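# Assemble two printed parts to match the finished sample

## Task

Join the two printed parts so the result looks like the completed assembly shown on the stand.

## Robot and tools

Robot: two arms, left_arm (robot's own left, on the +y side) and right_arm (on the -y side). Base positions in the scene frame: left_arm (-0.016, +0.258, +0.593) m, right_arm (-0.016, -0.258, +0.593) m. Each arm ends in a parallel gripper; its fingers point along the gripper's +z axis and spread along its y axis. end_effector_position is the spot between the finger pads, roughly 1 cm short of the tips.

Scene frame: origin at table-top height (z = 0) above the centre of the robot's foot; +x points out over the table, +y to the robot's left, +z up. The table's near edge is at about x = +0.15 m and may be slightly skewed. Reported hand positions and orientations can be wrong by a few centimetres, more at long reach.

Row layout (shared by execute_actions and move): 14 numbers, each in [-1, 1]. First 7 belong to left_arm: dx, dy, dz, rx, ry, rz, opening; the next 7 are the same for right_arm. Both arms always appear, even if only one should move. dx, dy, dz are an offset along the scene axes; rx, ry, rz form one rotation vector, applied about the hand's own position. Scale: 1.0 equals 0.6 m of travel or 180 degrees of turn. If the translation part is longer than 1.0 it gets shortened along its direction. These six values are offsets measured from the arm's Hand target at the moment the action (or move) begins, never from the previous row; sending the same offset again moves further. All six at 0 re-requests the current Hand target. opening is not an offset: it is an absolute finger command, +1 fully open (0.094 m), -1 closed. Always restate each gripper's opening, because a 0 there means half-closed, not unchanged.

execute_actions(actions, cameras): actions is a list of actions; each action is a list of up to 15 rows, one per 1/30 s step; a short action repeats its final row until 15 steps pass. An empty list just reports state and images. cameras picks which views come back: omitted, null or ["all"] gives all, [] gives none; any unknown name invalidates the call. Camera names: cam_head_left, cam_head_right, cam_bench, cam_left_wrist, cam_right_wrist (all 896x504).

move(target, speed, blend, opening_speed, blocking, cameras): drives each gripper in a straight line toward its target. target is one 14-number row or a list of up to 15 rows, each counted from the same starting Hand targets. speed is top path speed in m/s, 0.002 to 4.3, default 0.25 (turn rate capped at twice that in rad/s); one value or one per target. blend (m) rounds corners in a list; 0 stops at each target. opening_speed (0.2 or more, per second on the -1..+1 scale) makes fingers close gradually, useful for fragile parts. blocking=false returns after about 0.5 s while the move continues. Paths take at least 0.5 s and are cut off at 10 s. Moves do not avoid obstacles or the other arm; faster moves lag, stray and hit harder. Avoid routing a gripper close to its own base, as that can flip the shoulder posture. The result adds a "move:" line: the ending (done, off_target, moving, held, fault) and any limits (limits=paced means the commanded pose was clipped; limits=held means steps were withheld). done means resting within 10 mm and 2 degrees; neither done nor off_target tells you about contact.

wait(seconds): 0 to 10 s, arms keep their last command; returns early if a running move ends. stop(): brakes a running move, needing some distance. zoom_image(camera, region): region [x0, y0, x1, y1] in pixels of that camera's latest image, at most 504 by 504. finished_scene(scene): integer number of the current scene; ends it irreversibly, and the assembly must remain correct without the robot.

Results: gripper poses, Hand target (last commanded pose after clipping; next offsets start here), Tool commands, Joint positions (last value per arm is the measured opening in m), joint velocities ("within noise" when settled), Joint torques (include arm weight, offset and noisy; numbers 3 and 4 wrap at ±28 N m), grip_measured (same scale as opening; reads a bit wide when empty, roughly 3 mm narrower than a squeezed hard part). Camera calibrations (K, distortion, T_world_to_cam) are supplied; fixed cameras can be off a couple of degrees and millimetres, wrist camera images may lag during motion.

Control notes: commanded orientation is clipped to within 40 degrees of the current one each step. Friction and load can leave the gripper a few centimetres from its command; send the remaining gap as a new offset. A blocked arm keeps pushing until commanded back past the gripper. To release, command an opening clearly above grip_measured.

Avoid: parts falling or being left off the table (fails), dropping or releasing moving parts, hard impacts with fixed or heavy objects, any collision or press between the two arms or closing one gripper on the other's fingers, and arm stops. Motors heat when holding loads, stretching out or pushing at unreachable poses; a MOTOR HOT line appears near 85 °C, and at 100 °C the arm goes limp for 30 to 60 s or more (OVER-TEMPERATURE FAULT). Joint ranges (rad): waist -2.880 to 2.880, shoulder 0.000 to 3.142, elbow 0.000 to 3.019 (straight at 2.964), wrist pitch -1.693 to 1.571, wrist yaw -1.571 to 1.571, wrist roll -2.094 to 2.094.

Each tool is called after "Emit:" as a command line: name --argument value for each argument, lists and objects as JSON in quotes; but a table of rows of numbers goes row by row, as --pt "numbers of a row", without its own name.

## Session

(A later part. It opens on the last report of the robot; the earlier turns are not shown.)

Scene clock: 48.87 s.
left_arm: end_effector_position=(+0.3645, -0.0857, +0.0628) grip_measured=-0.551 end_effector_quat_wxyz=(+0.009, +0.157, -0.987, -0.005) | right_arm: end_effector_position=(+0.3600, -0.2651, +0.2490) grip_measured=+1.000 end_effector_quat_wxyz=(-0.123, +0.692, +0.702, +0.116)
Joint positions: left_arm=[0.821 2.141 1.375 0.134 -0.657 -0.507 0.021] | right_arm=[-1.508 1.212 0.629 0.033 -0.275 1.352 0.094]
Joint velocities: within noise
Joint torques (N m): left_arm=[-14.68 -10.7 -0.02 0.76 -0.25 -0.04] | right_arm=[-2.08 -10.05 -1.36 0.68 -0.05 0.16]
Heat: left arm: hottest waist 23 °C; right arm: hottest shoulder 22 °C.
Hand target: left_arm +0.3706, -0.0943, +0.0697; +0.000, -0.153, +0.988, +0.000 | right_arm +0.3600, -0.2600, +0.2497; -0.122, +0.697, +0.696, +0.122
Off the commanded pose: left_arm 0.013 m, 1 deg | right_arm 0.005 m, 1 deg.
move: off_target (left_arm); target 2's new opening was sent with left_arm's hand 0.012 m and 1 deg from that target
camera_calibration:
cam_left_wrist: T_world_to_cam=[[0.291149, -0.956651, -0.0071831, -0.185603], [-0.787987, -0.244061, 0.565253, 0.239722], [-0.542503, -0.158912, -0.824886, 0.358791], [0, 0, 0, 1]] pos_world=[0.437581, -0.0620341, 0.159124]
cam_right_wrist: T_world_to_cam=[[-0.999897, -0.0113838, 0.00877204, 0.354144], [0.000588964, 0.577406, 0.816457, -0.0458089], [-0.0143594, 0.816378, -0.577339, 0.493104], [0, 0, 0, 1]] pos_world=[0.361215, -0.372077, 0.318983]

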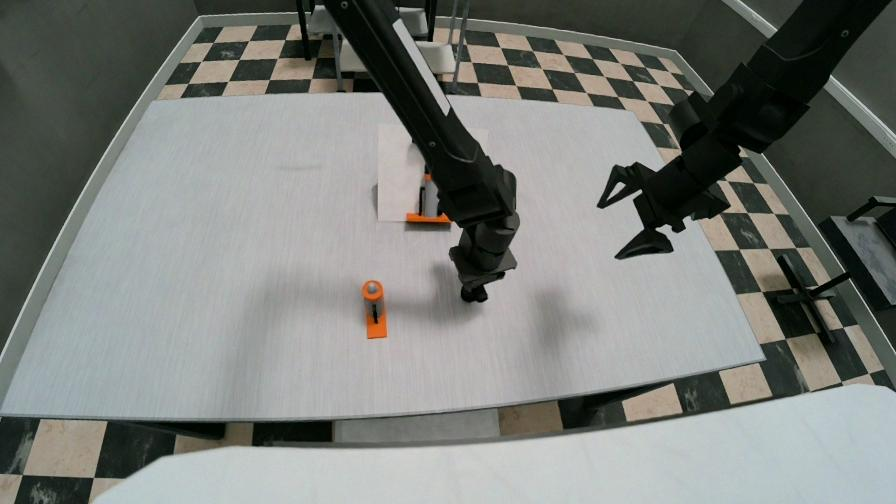

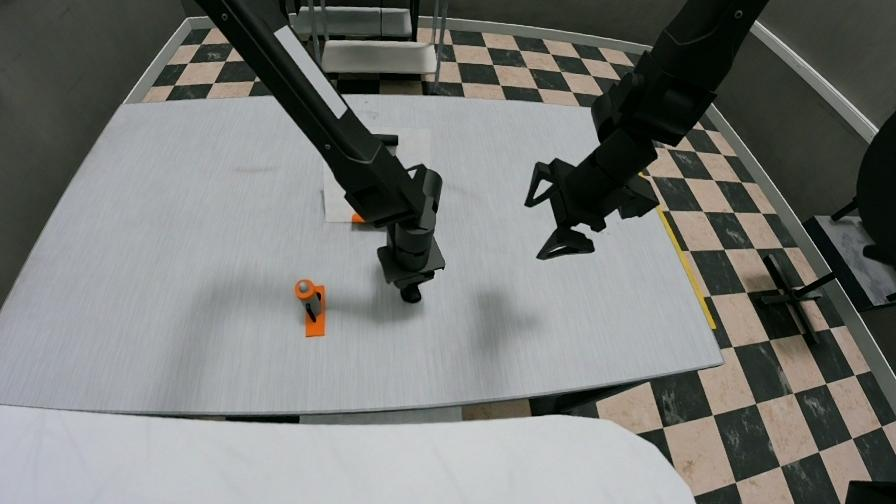

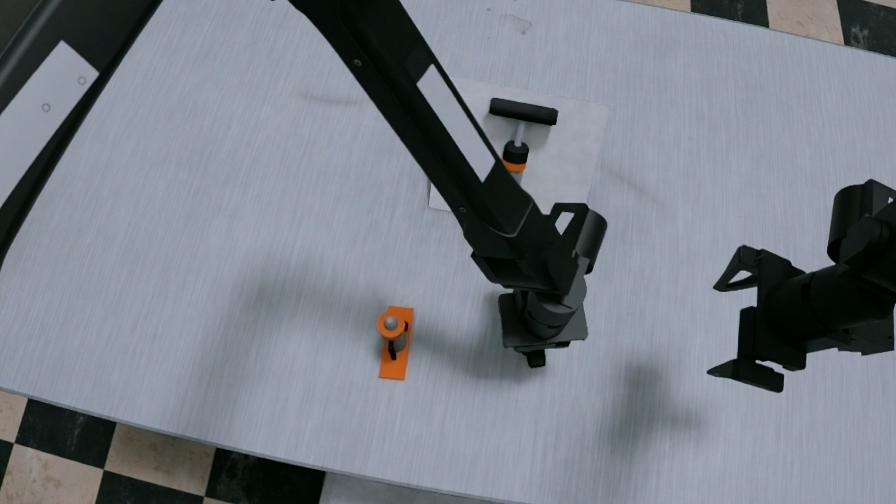

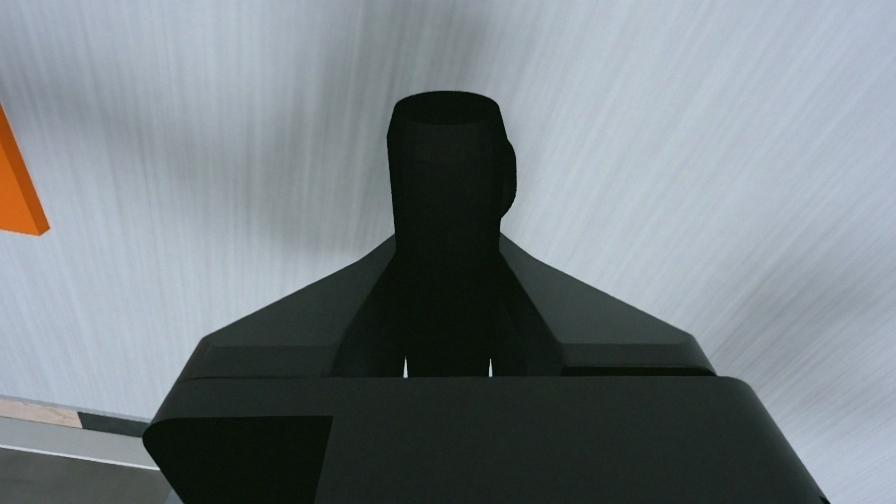

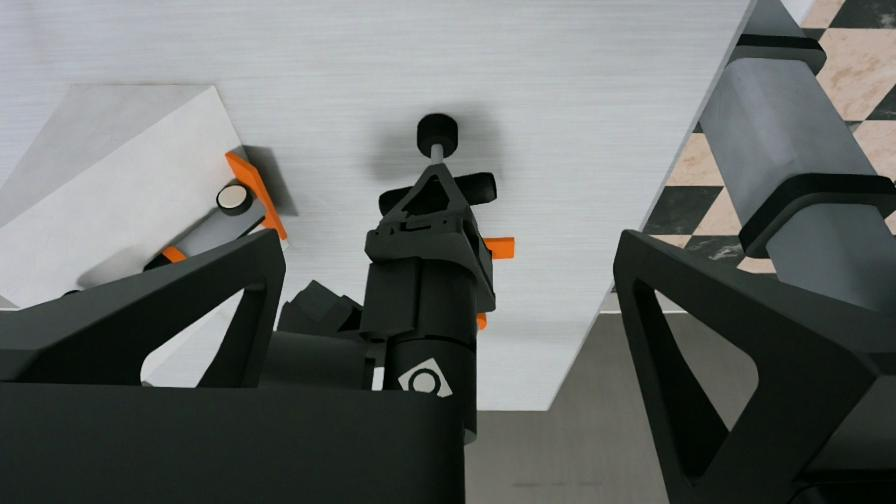

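Emit:
move --pt "0.0 0.005 0.25 0 0 0 -0.8 0 0 0 0 0 0 1.0" --pt "-0.0555 0.3275 0.26 0.0201 0.0044 -0.0628 -0.8 0 0 0 0 0 0 1.0" --speed 0.2 --blend '[0.03, 0]'

Emit:
zoom_image --camera "cam_right_wrist" --region '[370, 200, 610, 400]'

Emit:
zoom_image --camera "cam_left_wrist" --region '[300, 0, 600, 260]'

Emit:
zoom_image --camera "cam_bench" --region '[330, 240, 470, 400]'

Emit:
zoom_image --camera "cam_head_left" --region '[320, 200, 440, 350]'

Scene clock: 57.50 s.
left_arm: end_effector_position=(+0.3351, +0.1037, +0.2168) grip_measured=-0.551 end_effector_quat_wxyz=(+0.013, +0.061, -0.997, -0.038) | right_arm: end_effector_position=(+0.3600, -0.2651, +0.2490) grip_measured=+1.000 end_effector_quat_wxyz=(-0.123, +0.692, +0.702, +0.116)
Joint positions: left_arm=[0.925 1.558 0.724 0.222 -0.638 -0.254 0.021] | right_arm=[-1.508 1.212 0.629 0.033 -0.275 1.352 0.094]
Joint velocities: within noise
Joint torques (N m): left_arm=[-7.53 -10.87 -2.4 1.17 -0.04 0.02] | right_arm=[-2.02 -10.17 -1.35 0.66 -0.06 0.16]
Heat: left arm: hottest waist 23 °C; right arm: hottest shoulder 22 °C.
Hand target: left_arm +0.3373, +0.1022, +0.2257; -0.002, -0.055, +0.998, +0.032 | right_arm +0.3600, -0.2600, +0.2497; -0.122, +0.697, +0.696, +0.122
Off the commanded pose: left_arm 0.009 m, 2 deg | right_arm 0.005 m, 1 deg.
move: done
camera_calibration:
cam_left_wrist: T_world_to_cam=[[0.101163, -0.992286, -0.071653, 0.0864746], [-0.813391, -0.123966, 0.568355, 0.17113], [-0.572854, 0.000785315, -0.819657, 0.492512], [0, 0, 0, 1]] pos_world=[0.412585, 0.106635, 0.312625]
cam_right_wrist: T_world_to_cam=[[-0.999897, -0.0113838, 0.00877204, 0.354144], [0.000588964, 0.577406, 0.816457, -0.0458089], [-0.0143594, 0.816378, -0.577339, 0.493104], [0, 0, 0, 1]] pos_world=[0.361215, -0.372077, 0.318983]

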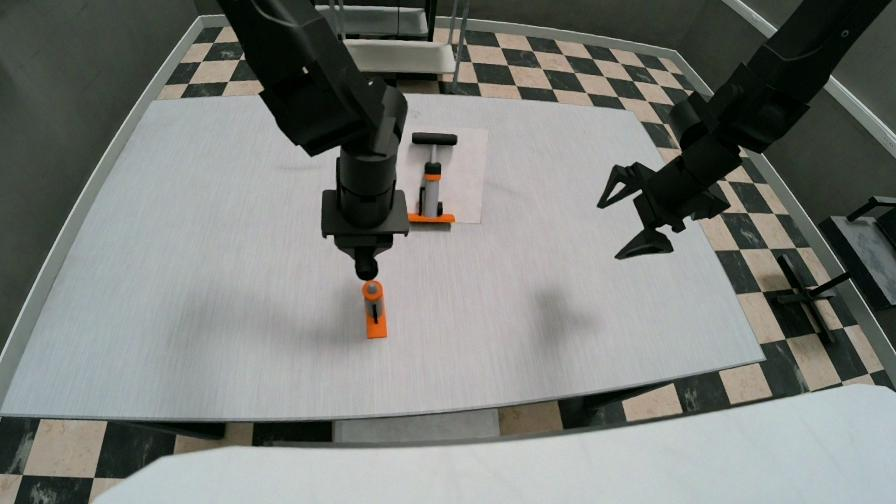

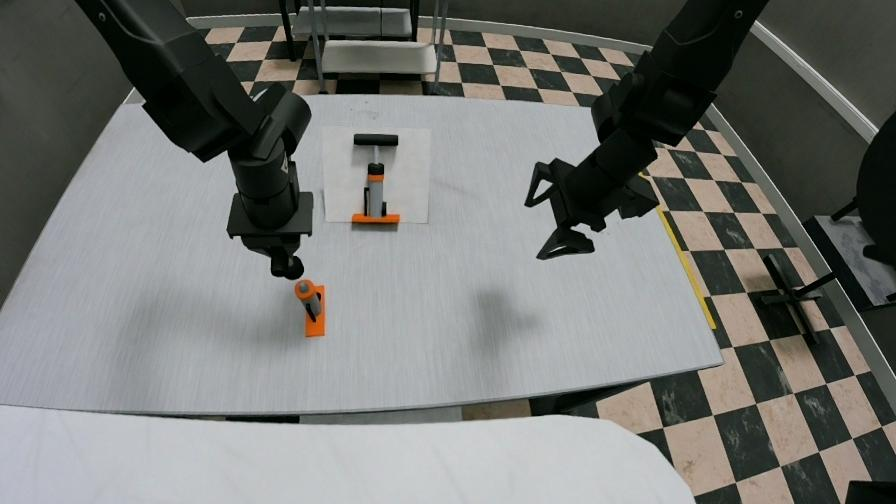

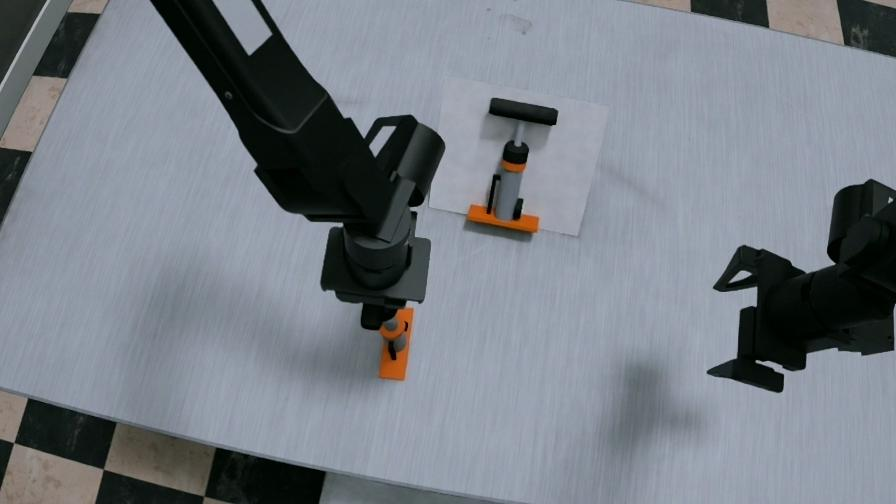

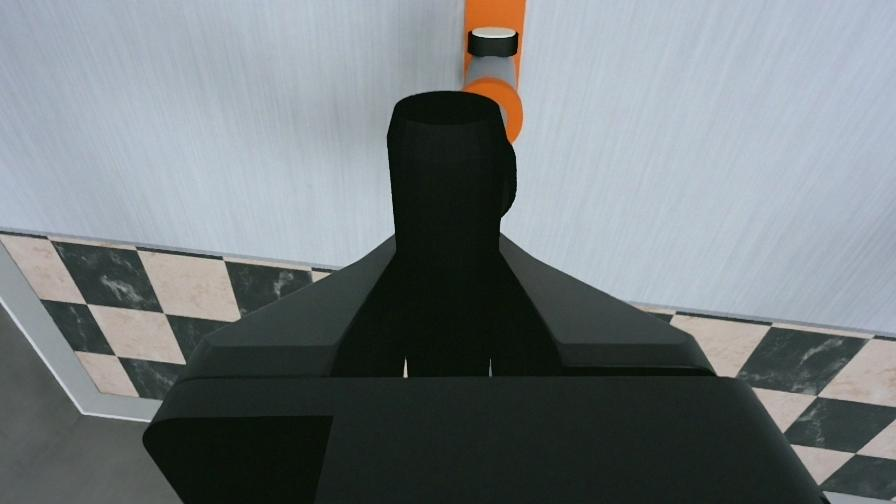

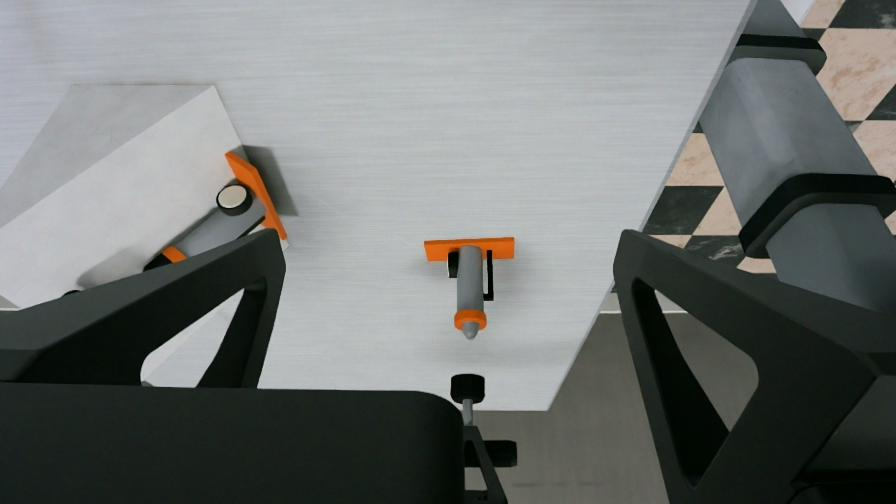

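Scaled by 2.100 from the camera's 896x504 image, which has a finer 1280x720 frame.

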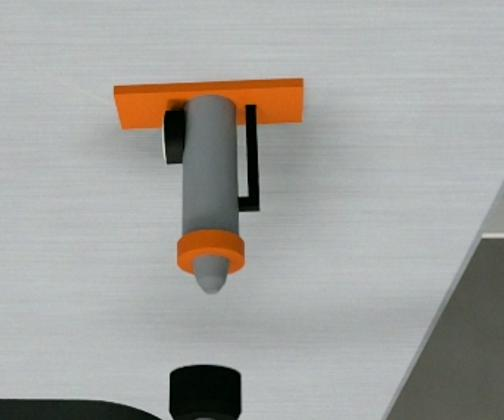

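Scaled by 1.680 from the camera's 896x504 image, which has a finer 1280x720 frame.

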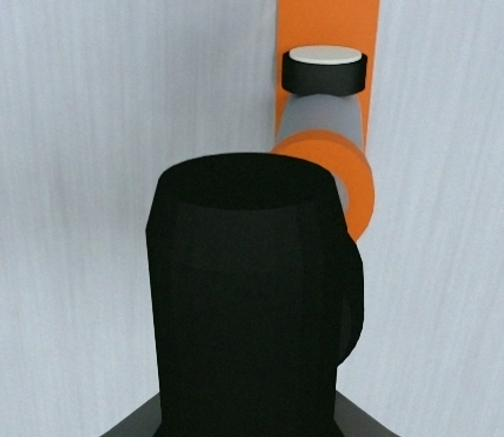

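Scaled by 3.150 from the camera's 896x504 image, which has a finer 1280x720 frame.

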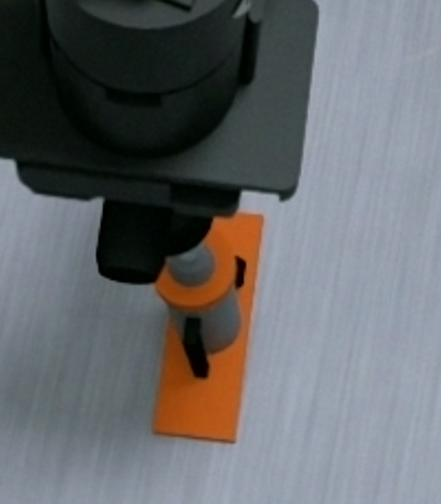

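Scaled by 3.360 from the camera's 896x504 image, which has a finer 1280x720 frame.

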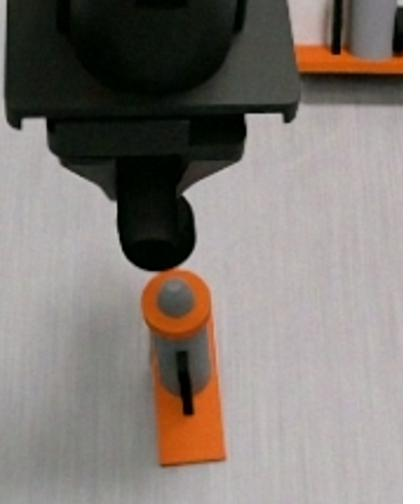

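Emit:
move --target '[0.0, -0.0105, -0.0698, 0, 0, -0.003, -0.8, 0, 0, 0, 0, 0, 0, 1.0]' --speed 0.1

Emit:
zoom_image --camera "cam_right_wrist" --region '[400, 220, 560, 400]'

Emit:
zoom_image --camera "cam_left_wrist" --region '[300, 0, 600, 260]'

Emit:
zoom_image --camera "cam_bench" --region '[350, 280, 430, 390]'

Emit:
zoom_image --camera "cam_head_left" --region '[330, 230, 410, 350]'

Emit:
zoom_image --camera "cam_head_right" --region '[260, 230, 340, 350]'

Scene clock: 66.93 s.
left_arm: end_effector_position=(+0.3270, +0.0975, +0.1805) grip_measured=-0.551 end_effector_quat_wxyz=(+0.017, +0.052, -0.998, -0.036) | right_arm: end_effector_position=(+0.3600, -0.2651, +0.2490) grip_measured=+1.000 end_effector_quat_wxyz=(-0.123, +0.692, +0.702, +0.116)
Joint positions: left_arm=[0.959 1.67 0.778 0.286 -0.604 -0.215 0.021] | right_arm=[-1.508 1.212 0.629 0.033 -0.275 1.352 0.094]
Joint velocities: within noise
Joint torques (N m): left_arm=[-7.41 -9.76 -1.32 1.25 -0.03 0.03] | right_arm=[-2.02 -10.11 -1.35 0.65 -0.06 0.17]
Heat: left arm: hottest waist 23 °C; right arm: hottest shoulder 22 °C.
Hand target: left_arm +0.3373, +0.0959, +0.1838; -0.002, -0.051, +0.998, +0.032 | right_arm +0.3600, -0.2600, +0.2497; -0.122, +0.697, +0.696, +0.122
Off the commanded pose: left_arm 0.011 m, 2 deg | right_arm 0.005 m, 1 deg.
move: off_target (left_arm)
camera_calibration:
cam_left_wrist: T_world_to_cam=[[0.0823332, -0.994378, -0.0665923, 0.0840684], [-0.810745, -0.105688, 0.57578, 0.180422], [-0.579581, 0.0065835, -0.814888, 0.458849], [0, 0, 0, 1]] pos_world=[0.405294, 0.0996433, 0.275626]
cam_right_wrist: T_world_to_cam=[[-0.999897, -0.0113838, 0.00877204, 0.354144], [0.000588964, 0.577406, 0.816457, -0.0458089], [-0.0143594, 0.816378, -0.577339, 0.493104], [0, 0, 0, 1]] pos_world=[0.361215, -0.372077, 0.318983]

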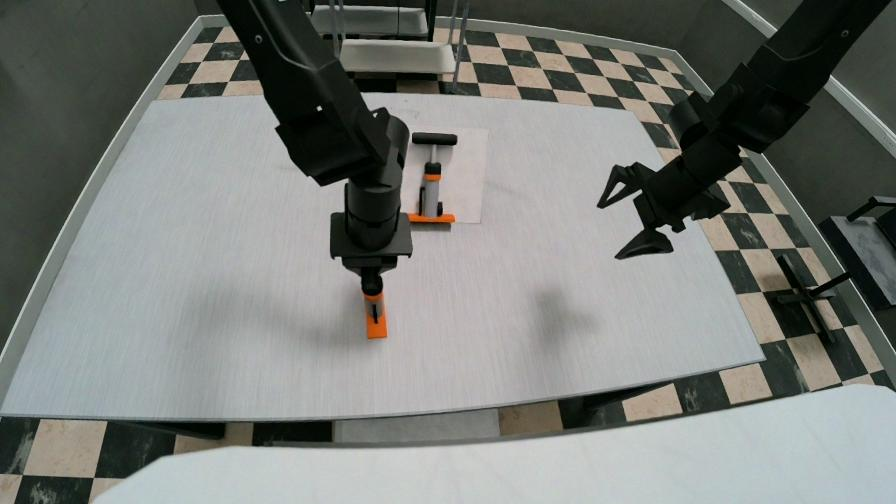

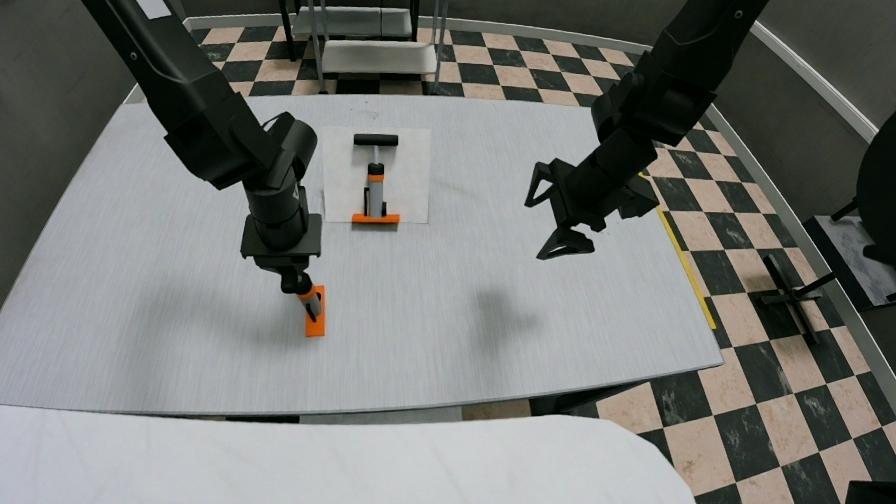

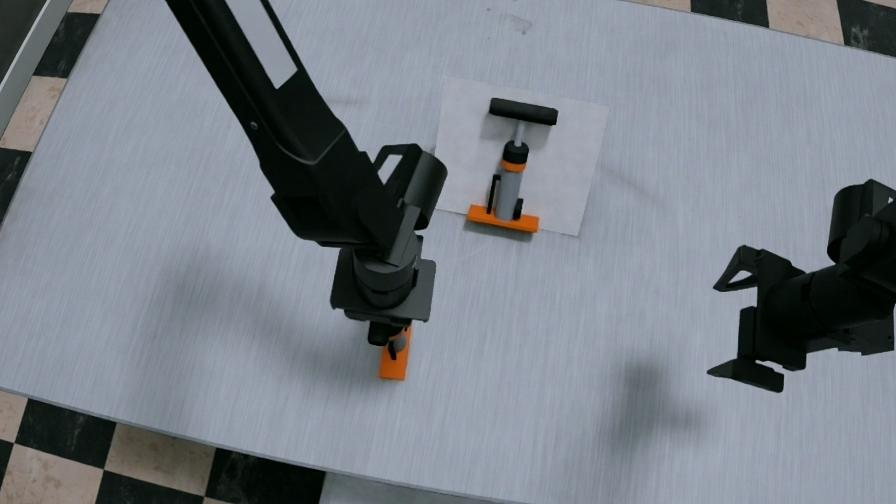

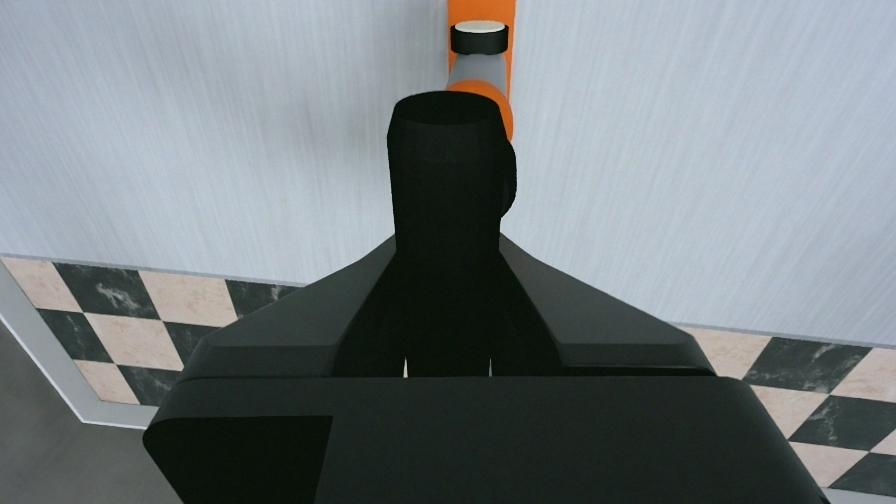

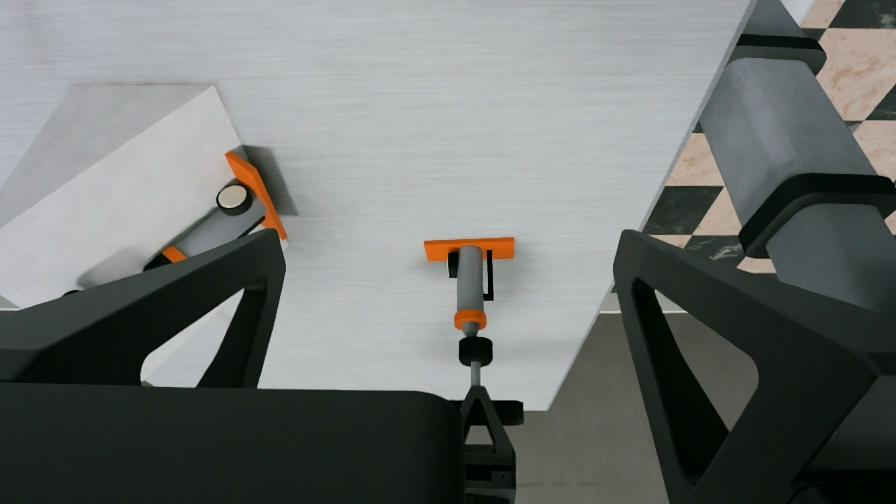

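Scaled by 2.800 from the camera's 896x504 image, which has a finer 1280x720 frame.

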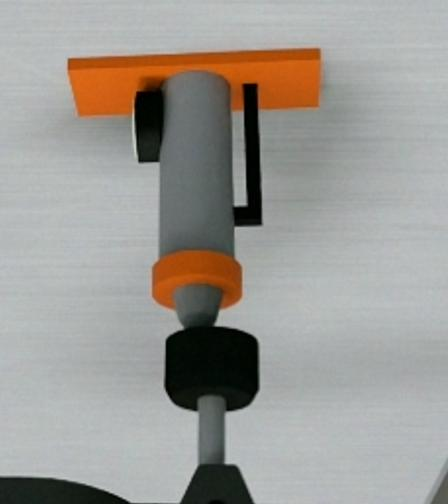

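Scaled by 1.680 from the camera's 896x504 image, which has a finer 1280x720 frame.

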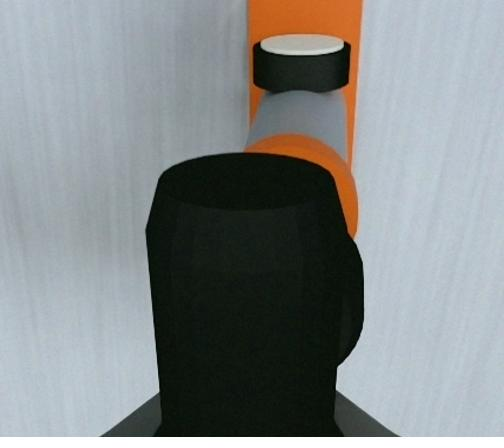

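Scaled by 4.582 from the camera's 896x504 image, which has a finer 1280x720 frame.

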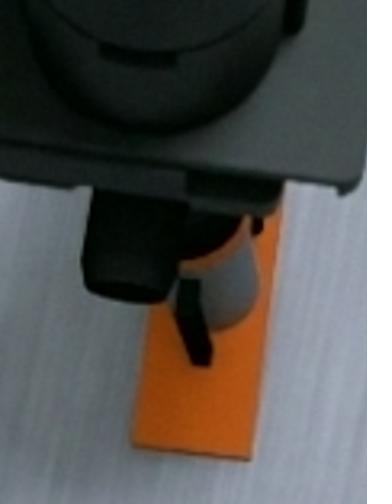

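Scaled by 4.200 from the camera's 896x504 image, which has a finer 1280x720 frame.

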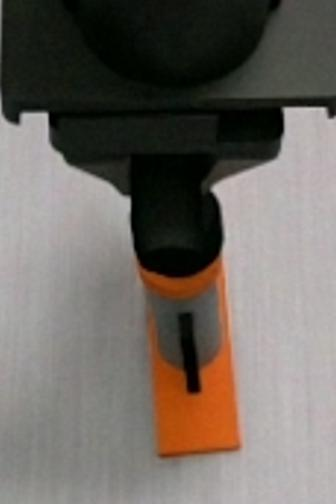

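Scaled by 4.200 from the camera's 896x504 image, which has a finer 1280x720 frame.

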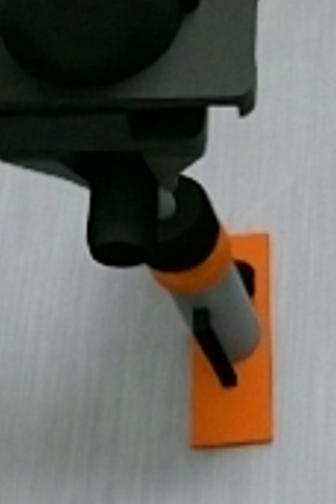

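Emit:
move --pt "0.008 0.0017 0.045 0 0 0 -0.8 0 0 0 0 0 0 1.0" --pt "0.008 0.0017 -0.0167 0 0 0 -0.8 0 0 0 0 0 0 1.0" --speed 0.1

Emit:
zoom_image --camera "cam_right_wrist" --region '[400, 220, 560, 400]'

Emit:
zoom_image --camera "cam_left_wrist" --region '[300, 0, 600, 260]'

Emit:
zoom_image --camera "cam_bench" --region '[350, 280, 430, 390]'

Emit:
zoom_image --camera "cam_head_left" --region '[330, 230, 410, 350]'

Emit:
zoom_image --camera "cam_head_right" --region '[260, 230, 340, 350]'

Scene clock: 71.33 s.
left_arm: end_effector_position=(+0.3310, +0.0983, +0.1697) grip_measured=-0.551 end_effector_quat_wxyz=(+0.017, +0.052, -0.998, -0.035) | right_arm: end_effector_position=(+0.3600, -0.2651, +0.2490) grip_measured=+1.000 end_effector_quat_wxyz=(-0.123, +0.692, +0.702, +0.116)
Joint positions: left_arm=[0.974 1.692 0.804 0.286 -0.59 -0.206 0.021] | right_arm=[-1.508 1.212 0.629 0.033 -0.275 1.352 0.094]
Joint velocities: within noise
Joint torques (N m): left_arm=[-7.41 -10.64 -1.26 1.18 -0.03 -0.01] | right_arm=[-1.96 -10.11 -1.35 0.65 -0.05 0.17]
Heat: left arm: hottest waist 23 °C; right arm: hottest shoulder 22 °C.
Hand target: left_arm +0.3421, +0.0969, +0.1738; -0.002, -0.051, +0.998, +0.032 | right_arm +0.3600, -0.2600, +0.2497; -0.122, +0.697, +0.696, +0.122
Off the commanded pose: left_arm 0.012 m, 2 deg | right_arm 0.005 m, 1 deg.
move: off_target (left_arm)
camera_calibration:
cam_left_wrist: T_world_to_cam=[[0.0829721, -0.99439, -0.0656048, 0.0834749], [-0.810012, -0.105643, 0.576819, 0.189545], [-0.580514, 0.00528077, -0.814233, 0.452674], [0, 0, 0, 1]] pos_world=[0.409391, 0.10064, 0.264725]
cam_right_wrist: T_world_to_cam=[[-0.999897, -0.0113838, 0.00877204, 0.354144], [0.000588964, 0.577406, 0.816457, -0.0458089], [-0.0143594, 0.816378, -0.577339, 0.493104], [0, 0, 0, 1]] pos_world=[0.361215, -0.372077, 0.318983]

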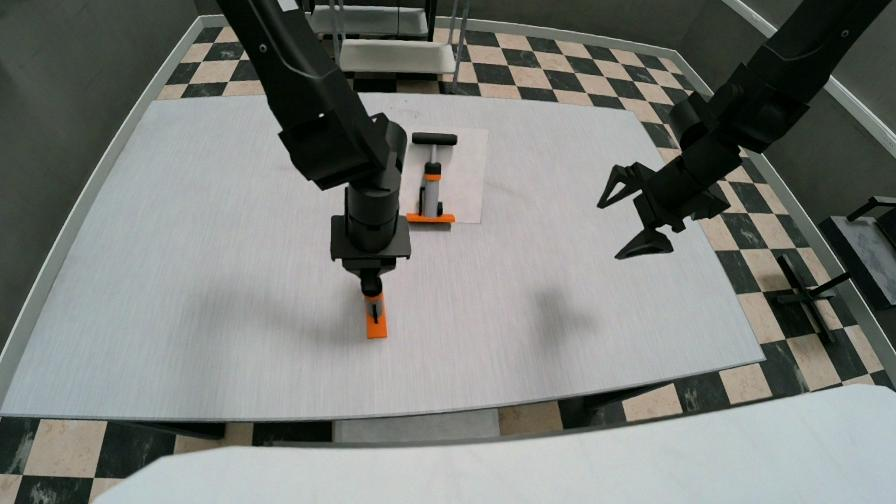

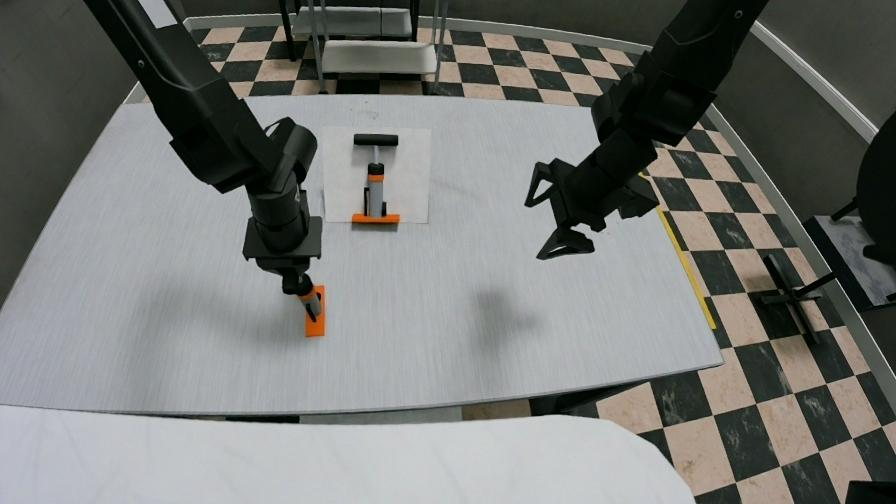

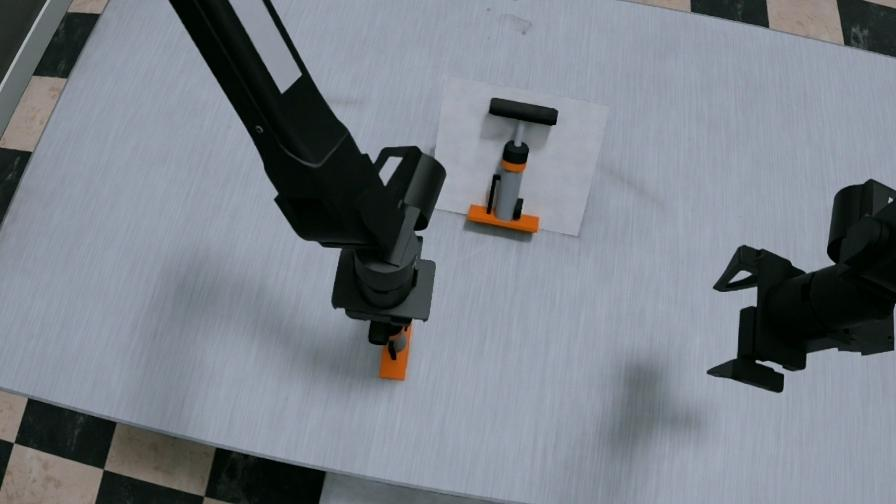

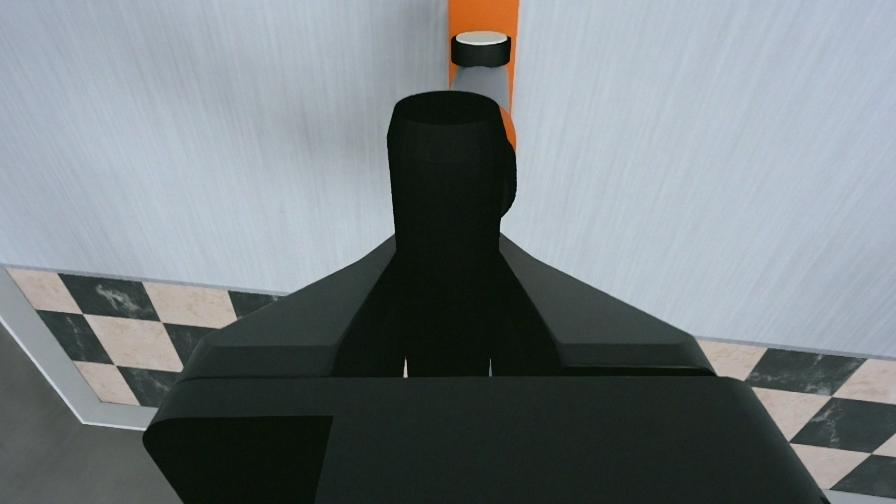

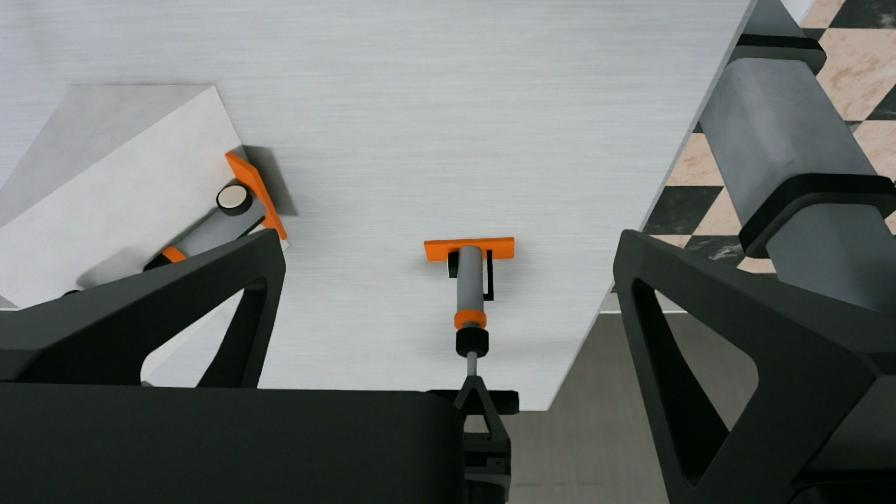

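Scaled by 2.800 from the camera's 896x504 image, which has a finer 1280x720 frame.

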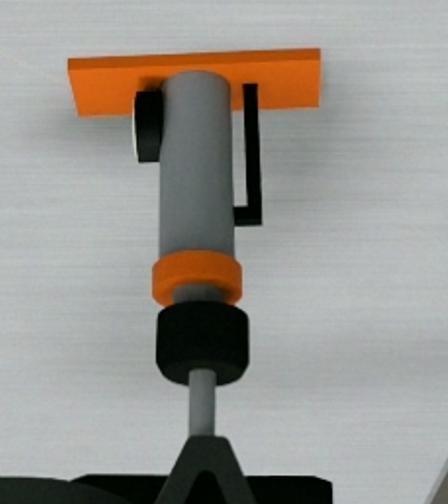

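Scaled by 1.680 from the camera's 896x504 image, which has a finer 1280x720 frame.

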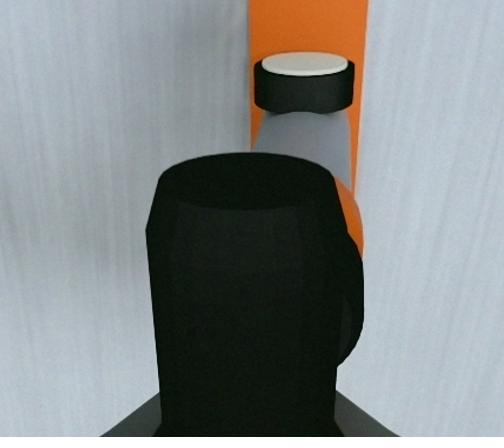

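Scaled by 4.582 from the camera's 896x504 image, which has a finer 1280x720 frame.

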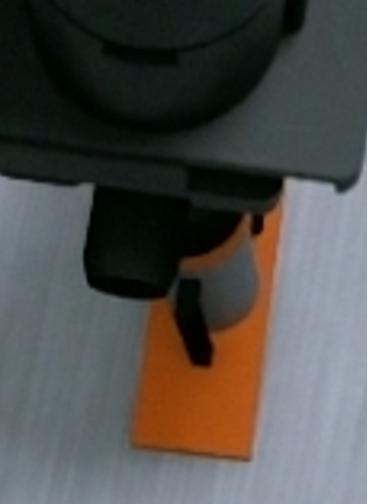

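Scaled by 4.200 from the camera's 896x504 image, which has a finer 1280x720 frame.

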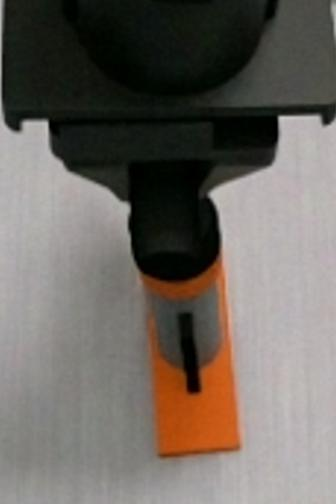

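Scaled by 4.200 from the camera's 896x504 image, which has a finer 1280x720 frame.

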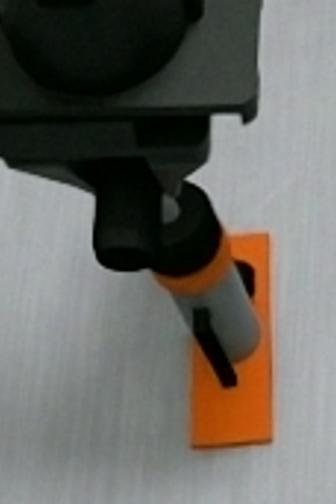

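Emit:
move --target '[0.0025, 0.0005, -0.03, 0, 0, 0, -0.8, 0, 0, 0, 0, 0, 0, 1.0]' --speed 0.06

Emit:
zoom_image --camera "cam_right_wrist" --region '[400, 220, 560, 400]'

Emit:
zoom_image --camera "cam_left_wrist" --region '[300, 0, 600, 260]'

Emit:
zoom_image --camera "cam_head_right" --region '[260, 230, 340, 350]'

Scene clock: 73.60 s.
left_arm: end_effector_position=(+0.3378, +0.0975, +0.1593) grip_measured=-0.551 end_effector_quat_wxyz=(+0.012, +0.053, -0.998, -0.035) | right_arm: end_effector_position=(+0.3600, -0.2651, +0.2490) grip_measured=+1.000 end_effector_quat_wxyz=(-0.123, +0.692, +0.702, +0.116)
Joint positions: left_arm=[0.985 1.715 0.832 0.298 -0.582 -0.194 0.021] | right_arm=[-1.508 1.212 0.629 0.033 -0.275 1.352 0.094]
Joint velocities: within noise
Joint torques (N m): left_arm=[-6.48 -8.94 -0.73 1.42 0.03 0.02] | right_arm=[-1.9 -10.05 -1.33 0.66 -0.05 0.16]
Heat: left arm: hottest waist 23 °C; right arm: hottest shoulder 22 °C.
Hand target: left_arm +0.3436, +0.0972, +0.1558; -0.002, -0.051, +0.998, +0.032 | right_arm +0.3600, -0.2600, +0.2497; -0.122, +0.697, +0.696, +0.122
Off the commanded pose: left_arm 0.007 m, 1 deg | right_arm 0.005 m, 1 deg.
move: done
camera_calibration:
cam_left_wrist: T_world_to_cam=[[0.0849365, -0.994262, -0.0650296, 0.0806895], [-0.81608, -0.106863, 0.567973, 0.204628], [-0.571663, 0.00482772, -0.820474, 0.446193], [0, 0, 0, 1]] pos_world=[0.415212, 0.0999396, 0.255114]
cam_right_wrist: T_world_to_cam=[[-0.999897, -0.0113838, 0.00877204, 0.354144], [0.000588964, 0.577406, 0.816457, -0.0458089], [-0.0143594, 0.816378, -0.577339, 0.493104], [0, 0, 0, 1]] pos_world=[0.361215, -0.372077, 0.318983]

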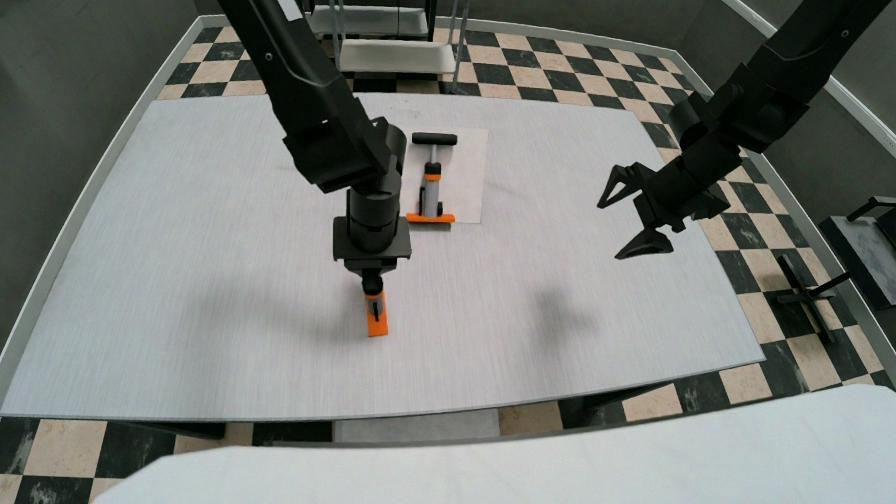

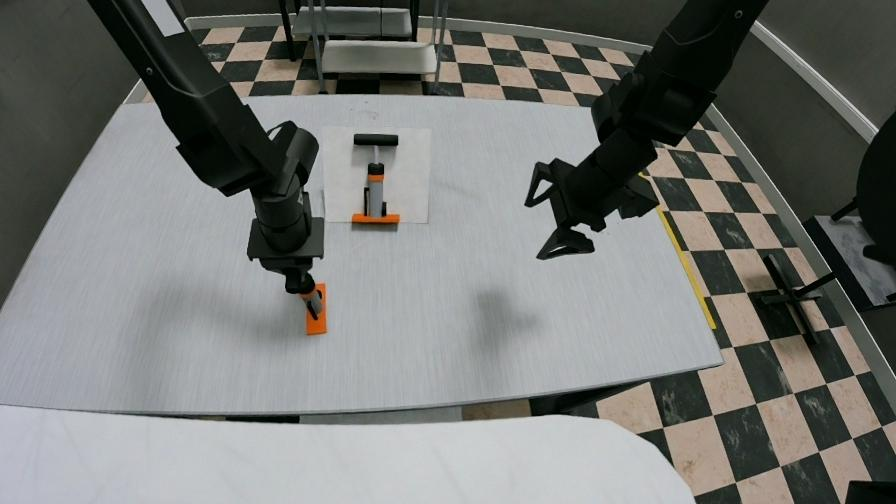

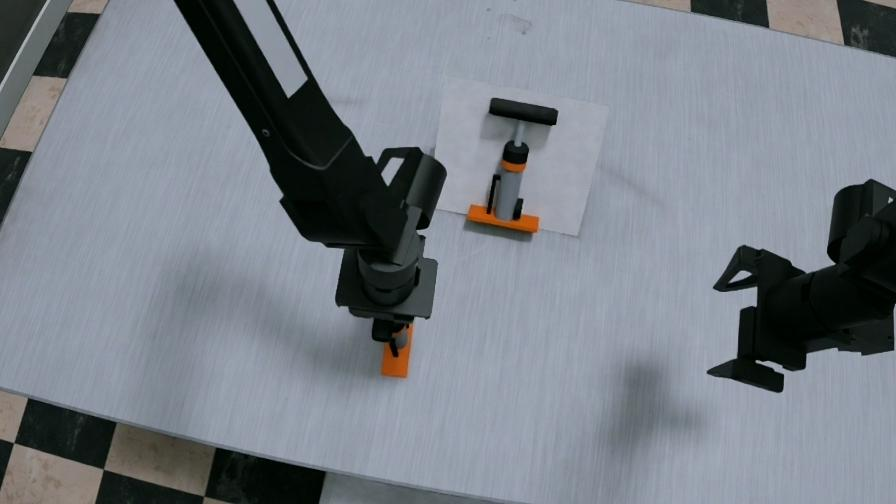

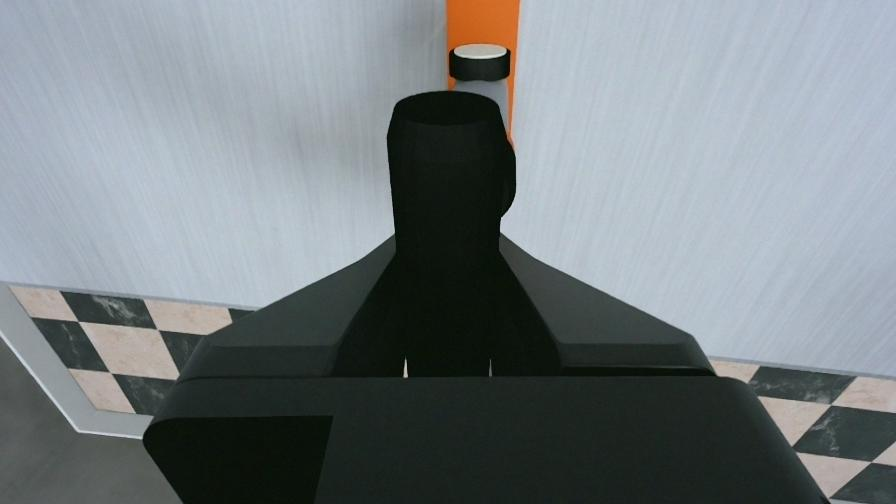

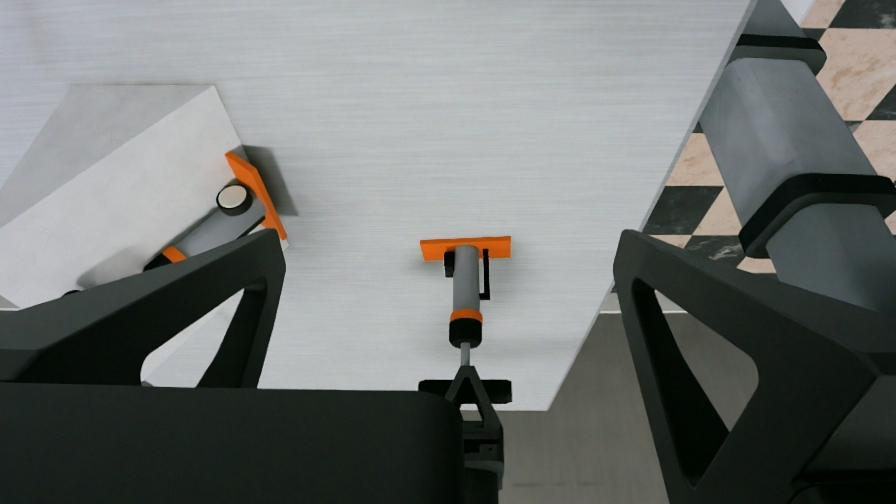

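Scaled by 2.800 from the camera's 896x504 image, which has a finer 1280x720 frame.

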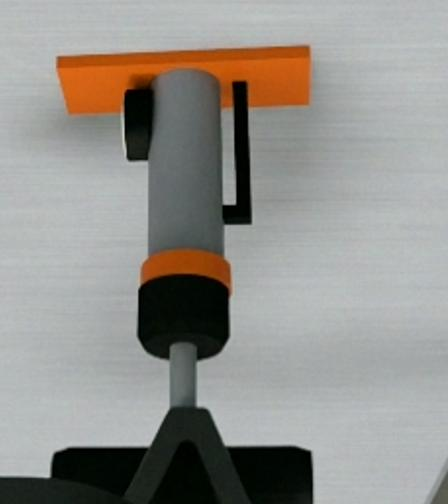

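Scaled by 1.680 from the camera's 896x504 image, which has a finer 1280x720 frame.

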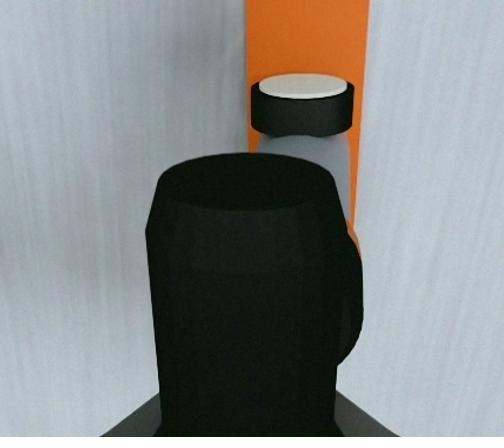

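Scaled by 4.200 from the camera's 896x504 image, which has a finer 1280x720 frame.

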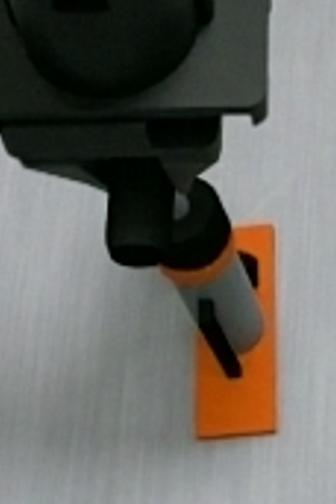

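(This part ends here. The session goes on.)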